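# Place the green block into the blue tray

## Task

Get the green block so that it sits inside the blue tray, and make sure it stays there once the robot lets go.

## Robot and tools

Robot: two six-joint arms, left_arm and right_arm, each ending in a two-finger parallel gripper. In the scene frame the origin sits at table-top height, midway between the nominal bases; +x points out over the table, +z points up, and left_arm is on the +y side. The arm names do not match left and right in the camera pictures. Calibrated bases: left_arm at (-0.013, +0.336, 0) m, right_arm at (-0.017, -0.232, 0) m, each turned only slightly about z. Hand positions, orientations and wrist-camera poses are reported in that arm's own base frame. Fixed cameras and the table use the scene frame. Printed hand poses can be off by a few cm, more at long reach.

Gripper: the fingers point along the hand's +z axis and close along its y axis. end_effector_position (m) is the point between the pads, roughly 1 cm short of the fingertips. The orientation is end_effector_quat_wxyz.

A command row is 14 numbers, each in [-1, 1], always covering both arms. The first 7 are left_arm's six joints and then its opening; the last 7 are the same for right_arm. Joint order: shoulder (joint2), elbow (joint3), waist (joint1), wrist pitch (joint4), wrist yaw (joint5), wrist roll (joint6). The joint values are scaled offsets, not poses. They count from the Joint targets shown at the start of that action, not from the previous row, so sending the same offset again moves the joint further. A value of 1.0 equals 2.811 rad for waist and shoulder, 2.53 for elbow, 2.575 for wrist pitch, 8.12 for wrist yaw and 9.528 for wrist roll. Stated joint ranges in rad: waist -2.880..2.880, shoulder 0.000..3.142, elbow 0.000..3.019, wrist pitch -1.693..1.571, wrist yaw -1.571..1.571, wrist roll -2.094..2.094. If an offset pushes a joint more than 0.084 rad outside its range, the action is rejected for both arms. The opening value is absolute: +1 is fully open and -1 is shut. Writing 0 means half-closed, so to leave a gripper unchanged, repeat its current command. To keep an arm still, send 0 for all six of its joints.

Tools:
- execute_actions(actions, cameras): actions is a list of actions. Each action is up to 15 rows of 14 numbers, one row per 1/30 s step, and lasts 0.5 s. If an action has fewer rows, its last row is held. An empty list returns the state plus images. cameras is a list of names, ["all"], or [].
- move(target, speed, blend, opening_speed, grip_force, blocking, cameras): drives all joints smoothly toward target. target is one 14-number row, or a list of up to 15 rows, all counted from the same starting Joint targets, within a 10 s budget. speed is in rad/s for the joint with farthest to go, 0.01 to 12.57, default 0.5; give one value or one per target. blend is in rad and rounds the corners at intermediate targets; 0 means stop at each one. opening_speed is the gripper command rate per second on the -1..+1 scale, at least 0.2; use it for gentle closing. grip_force is newtons per pad, 10 to 50; give one number or one per arm. It persists, and low values close slowly. Set blocking=false to get the result back after 0.5 s while the move continues. Paths do not avoid obstacles or the other arm. The result adds a move: line: done, off_target (at rest with a joint more than 0.035 rad from target), moving, held or fault, plus limits=held if steps were withheld.
- wait(seconds 0..10, cameras): lets time pass while the last commands are held. A running move continues during the wait.
- stop(cameras): brakes a running move. Braking needs some distance.
- zoom_image(camera, region=[x0,y0,x1,y1]): zooms into the latest image in pixels, with the origin at the top left. The region is at most 504x504.
- read_manual(section="licences"): returns licence text only.
- finished_scene(scene=1): ends the scene for good.

Cameras: cam_high, cam_low, cam_over, cam_left_wrist, cam_right_wrist, all 672x504. Calibrations are given but can be slightly off. Wrist images can lag while the arm moves.

Result lines: Joint positions (rad, in the joint order above, then finger gap in m; 0.094 is fully open) and Joint velocities (may read "within noise" or be omitted). Joint targets are the base for your next offsets. Tool commands are the current gripper commands. grip_measured is the finger opening on the command scale. With nothing held it reads up to about 2.5 mm wide; on a hard part it reads a bit narrower than the part. Joint torques are in N m and include the arm's weight. "joint command not followed" means the clearance check altered the targets. "joint sent to its limit" means a joint was clipped at its end. MOTOR HOT warns of heating; OVER-TEMPERATURE FAULT means that arm has gone limp for 30 to 60 s or longer.

Motion notes: joint speed is capped, and each target can lead its measured angle only by a fixed amount. If the gripper would jump more than 110 mm, the targets are scaled back. Small turns may not start at all. If an arm is stalled or pushing against something, command its targets back past its measured positions.

Avoid the following. Don't drop the block or let go while it is moving. Don't slam into the table, the tray or heavy objects. Never let the two arms or grippers hit or squeeze each other; this can fail the scene. Don't let anything fall off the table. Avoid holding an outstretched arm or pushing toward unreachable poses for long, since that overheats motors. Finish only after the block rests in the tray on its own.

Each tool is called as name(argument=value, ...) on one line, values as JSON.

## Session

execute_actions(actions=[])

Scene clock: 0.00 s.
left_arm: end_effector_position=(+0.2861, -0.0915, +0.3337) grip_measured=+1.000 end_effector_quat_wxyz=(+0.294, +0.302, +0.906, +0.031) | right_arm: end_effector_position=(+0.2121, -0.3383, +0.2717) grip_measured=+1.000 end_effector_quat_wxyz=(+0.060, +0.567, +0.672, -0.473)
Joint names: [shoulder, elbow, waist, wrist pitch, wrist yaw, wrist roll]
Joint positions: left_arm=[0.755 1.018 -0.352 -1.239 -0.075 0.315 0.094] | right_arm=[1.286 1.094 -0.636 -1.284 0.991 0.714 0.094]
Joint velocities: within noise
Joint torques (N m): no reading
Heat: left arm: hottest wrist roll 38 °C; right arm: hottest waist 38 °C.
Joint targets: left_arm=[0.756 1.038 -0.352 -1.237 -0.075 0.315] | right_arm=[1.281 1.125 -0.636 -1.282 0.991 0.714]
Tool commands: left_gripper/opening=+1.0 right_gripper/opening=+1.0

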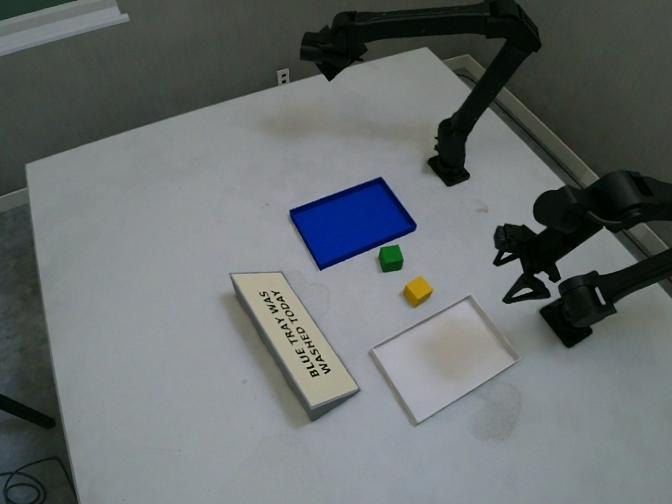

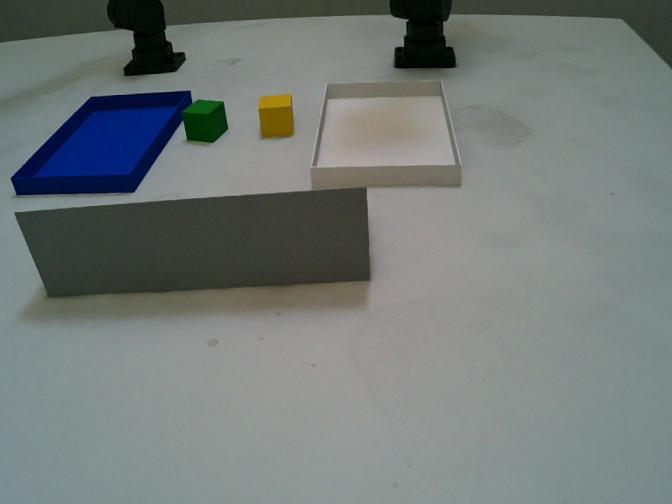

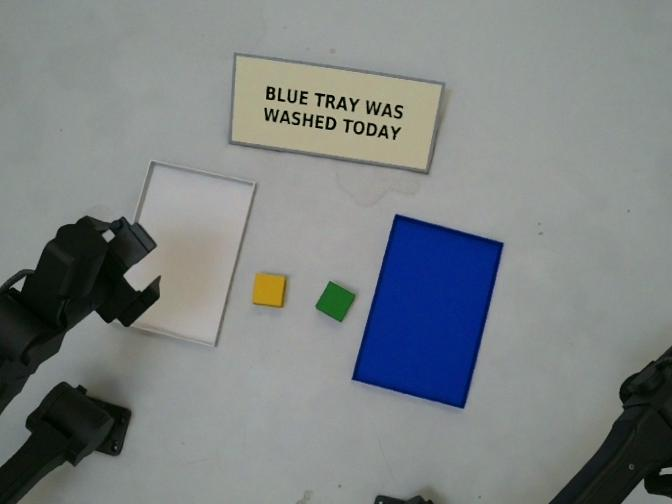

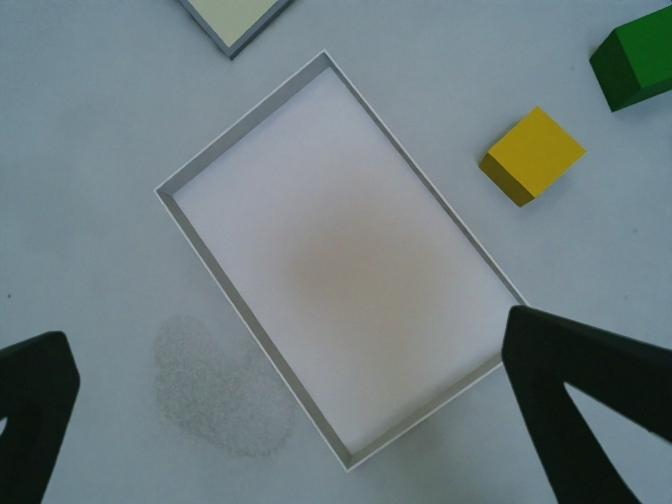

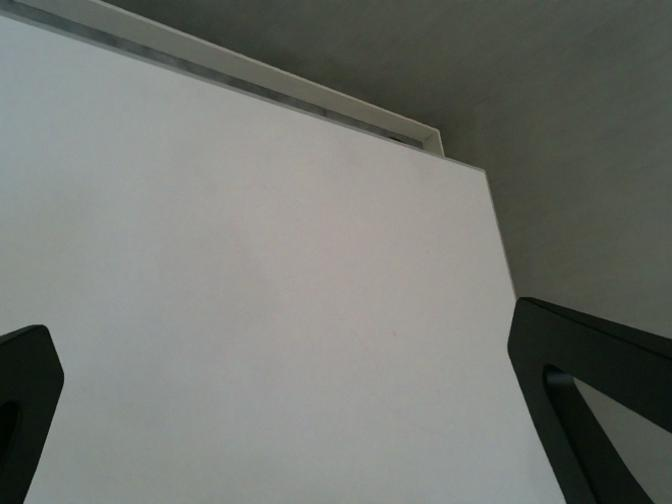

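move(target=[0,0,0,0,0,0,1,0.04145,-0.0158,0.4177,0.0093,-0.1220,-0.1651,1], speed=1.3, cameras=["cam_over","cam_right_wrist"])

Scene clock: 44.33 s.
left_arm: end_effector_position=(+0.2861, -0.0915, +0.3337) grip_measured=+1.000 end_effector_quat_wxyz=(+0.294, +0.302, +0.906, +0.031) | right_arm: end_effector_position=(+0.3291, +0.1945, +0.1506) grip_measured=+1.000 end_effector_quat_wxyz=(-0.005, -0.637, +0.770, -0.001)
Joint names: [shoulder, elbow, waist, wrist pitch, wrist yaw, wrist roll]
Joint positions: left_arm=[0.755 1.018 -0.352 -1.239 -0.075 0.315 0.094] | right_arm=[1.391 1.081 0.537 -1.27 0.004 -0.845 0.094]
Joint torques (N m): left_arm=[-2.84 12.07 0.15 1.46 -0.02 0] | right_arm=[-10.75 8.27 -1.49 0.62 -0.33 -0.08]
Heat: left arm: hottest elbow 42 °C; right arm: hottest elbow 43 °C.
Joint targets: left_arm=[0.756 1.038 -0.352 -1.237 -0.075 0.315] | right_arm=[1.398 1.085 0.538 -1.258 0.001 -0.859]
move: done
camera_calibration:
cam_right_wrist: T_world_to_cam=[[0.976498, -0.201763, 0.0757887, -0.299408], [-0.213175, -0.852328, 0.477591, 0.184618], [-0.0317636, -0.482523, -0.875307, 0.325238], [0, 0, 0, 1]] pos_world=[0.342057, 0.25388, 0.219203]
Images, in order (width x height): cam_over 672x504, cam_right_wrist 672x504.

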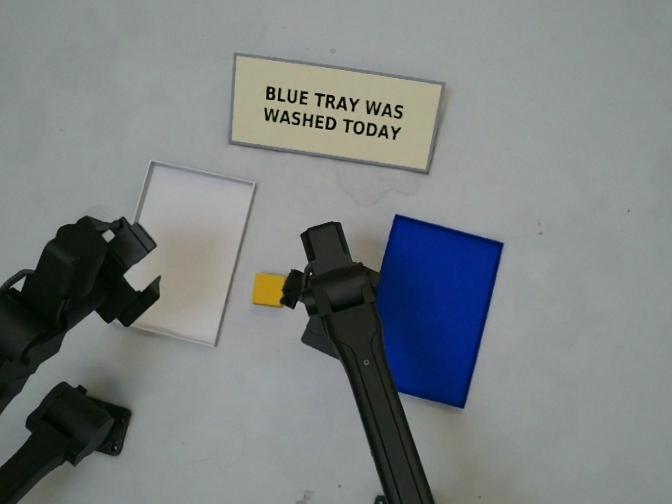

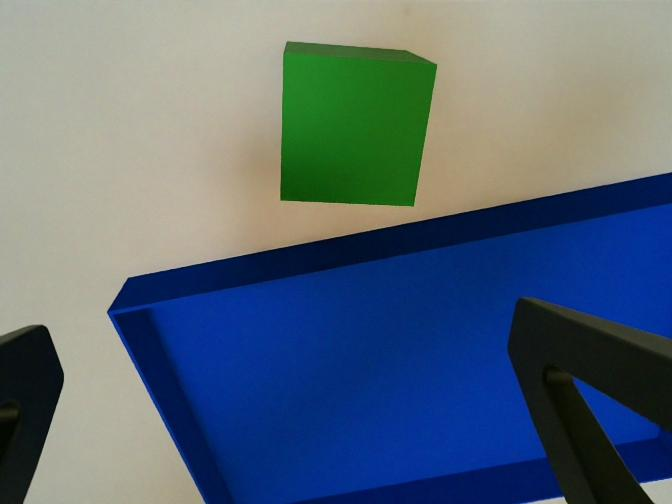

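move(target=[[0,0,0,0,0,0,1,0.0790,-0.0421,-0.0050,0.1278,0,0.0088,1],[0,0,0,0,0,0,1,0.0790,-0.0421,-0.0050,0.1278,0,0.0088,-0.3]], speed=0.4, grip_force=40, cameras=["cam_right_wrist","cam_high"])

Scene clock: 90.53 s.
left_arm: end_effector_position=(+0.2861, -0.0915, +0.3337) grip_measured=+1.000 end_effector_quat_wxyz=(+0.294, +0.302, +0.906, +0.031) | right_arm: end_effector_position=(+0.3529, +0.2077, +0.0279) grip_measured=+0.060 end_effector_quat_wxyz=(-0.007, -0.614, +0.789, -0.001)
Joint names: [shoulder, elbow, waist, wrist pitch, wrist yaw, wrist roll]
Joint positions: left_arm=[0.755 1.018 -0.352 -1.239 -0.075 0.315 0.094] | right_arm=[1.619 0.974 0.535 -0.94 0.004 -0.788 0.05]
Joint torques (N m): left_arm=[-2.84 12.05 0.15 1.46 -0.02 0.01] | right_arm=[-13.16 7.06 -2.55 0.54 -0.31 0.22]
Heat: left arm: hottest elbow 45 °C; right arm: hottest elbow 43 °C.
Joint targets: left_arm=[0.756 1.038 -0.352 -1.237 -0.075 0.315] | right_arm=[1.620 0.978 0.524 -0.929 0.000 -0.775]
grip_force (N): 40, 40
move: done
camera_calibration:
cam_right_wrist: T_world_to_cam=[[0.962942, -0.259666, 0.0729182, -0.293754], [-0.262064, -0.836884, 0.480571, 0.273391], [-0.0637639, -0.481871, -0.873919, 0.23603], [0, 0, 0, 1]] pos_world=[0.369564, 0.266255, 0.0963069]
Images, in order (width x height): cam_high 672x504, cam_right_wrist 672x504.

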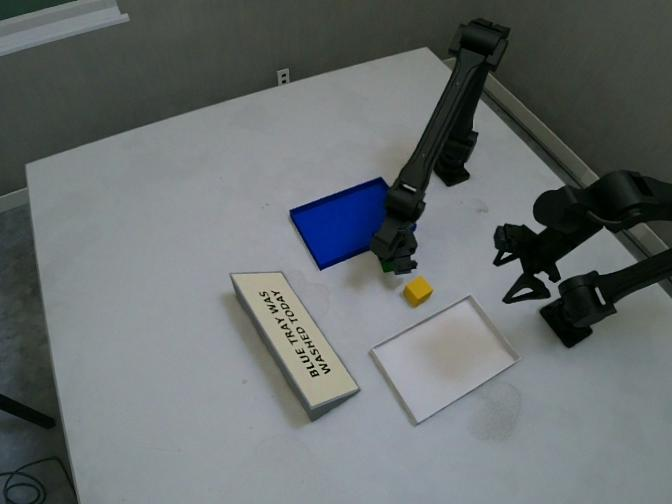

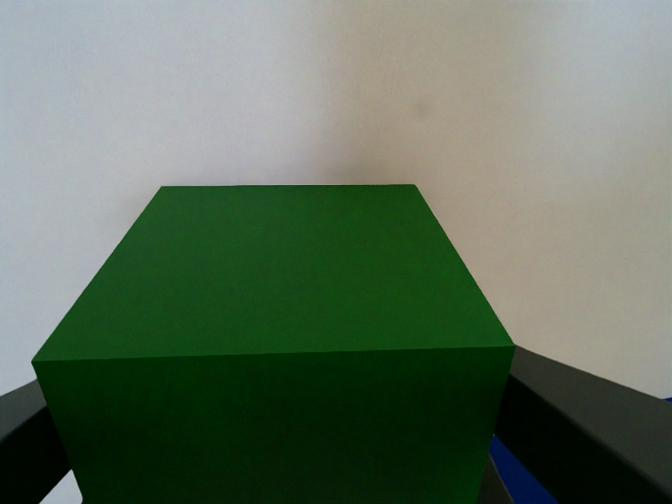

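move(target=[[0,0,0,0,0,0,1,-0.0642,0.0150,0,-0.0847,0,0,-0.3],[0,0,0,0,0,0,1,-0.0642,0.0150,-0.1427,-0.0847,0,0,-0.3],[0,0,0,0,0,0,1,-0.0262,-0.0268,-0.1427,-0.0022,0,0,-0.3],[0,0,0,0,0,0,1,-0.0262,-0.0268,-0.1427,-0.0022,0,0,0.6],[0,0,0,0,0,0,1,-0.0642,0.0150,-0.1427,-0.0847,0,0,0.6]], speed=[0.5,0.7,0.3,0.3,0.6], blend=[0.08,0.05,0,0,0], opening_speed=2, cameras=["cam_low","cam_right_wrist"])

Scene clock: 108.20 s.
left_arm: end_effector_position=(+0.2861, -0.0915, +0.3337) grip_measured=+1.000 end_effector_quat_wxyz=(+0.294, +0.302, +0.906, +0.031) | right_arm: end_effector_position=(+0.3715, +0.0456, +0.0952) grip_measured=+0.597 end_effector_quat_wxyz=(-0.016, -0.440, +0.898, +0.004)
Joint names: [shoulder, elbow, waist, wrist pitch, wrist yaw, wrist roll]
Joint positions: left_arm=[0.755 1.018 -0.352 -1.239 -0.075 0.315 0.094] | right_arm=[1.443 0.977 0.124 -1.137 0.002 -0.787 0.075]
Joint torques (N m): left_arm=[-2.84 12.05 0.15 1.46 -0.01 0.01] | right_arm=[-11.69 10.47 -1.73 -0.29 -0.23 0.2]
Heat: left arm: hottest elbow 46 °C; right arm: hottest elbow 44 °C.
Joint targets: left_arm=[0.756 1.038 -0.352 -1.237 -0.075 0.315] | right_arm=[1.439 1.016 0.123 -1.147 0.001 -0.775]
grip_force (N): 40, 40
move: off_target (right_arm); right_arm: the elbow is farthest, 0.039 rad from its target
camera_calibration:
cam_right_wrist: T_world_to_cam=[[0.780304, -0.622579, 0.0593413, -0.273041], [-0.565899, -0.662485, 0.490787, 0.214186], [-0.266241, -0.416544, -0.869257, 0.289837], [0, 0, 0, 1]] pos_world=[0.411429, 0.0926351, 0.163026]
Images, in order (width x height): cam_low 672x504, cam_right_wrist 672x504.

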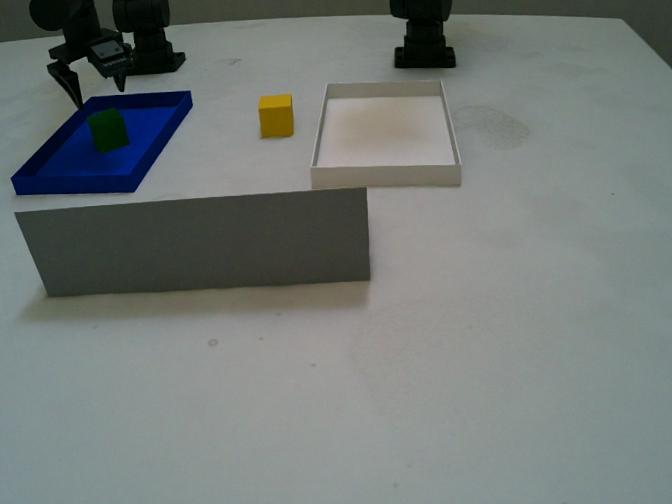

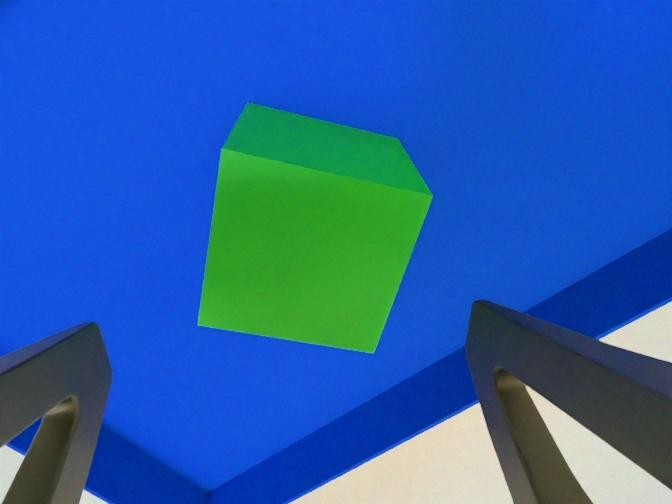

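Released in the blue tray; the arm is clear.

finished_scene()

The scene is finished: the task was done.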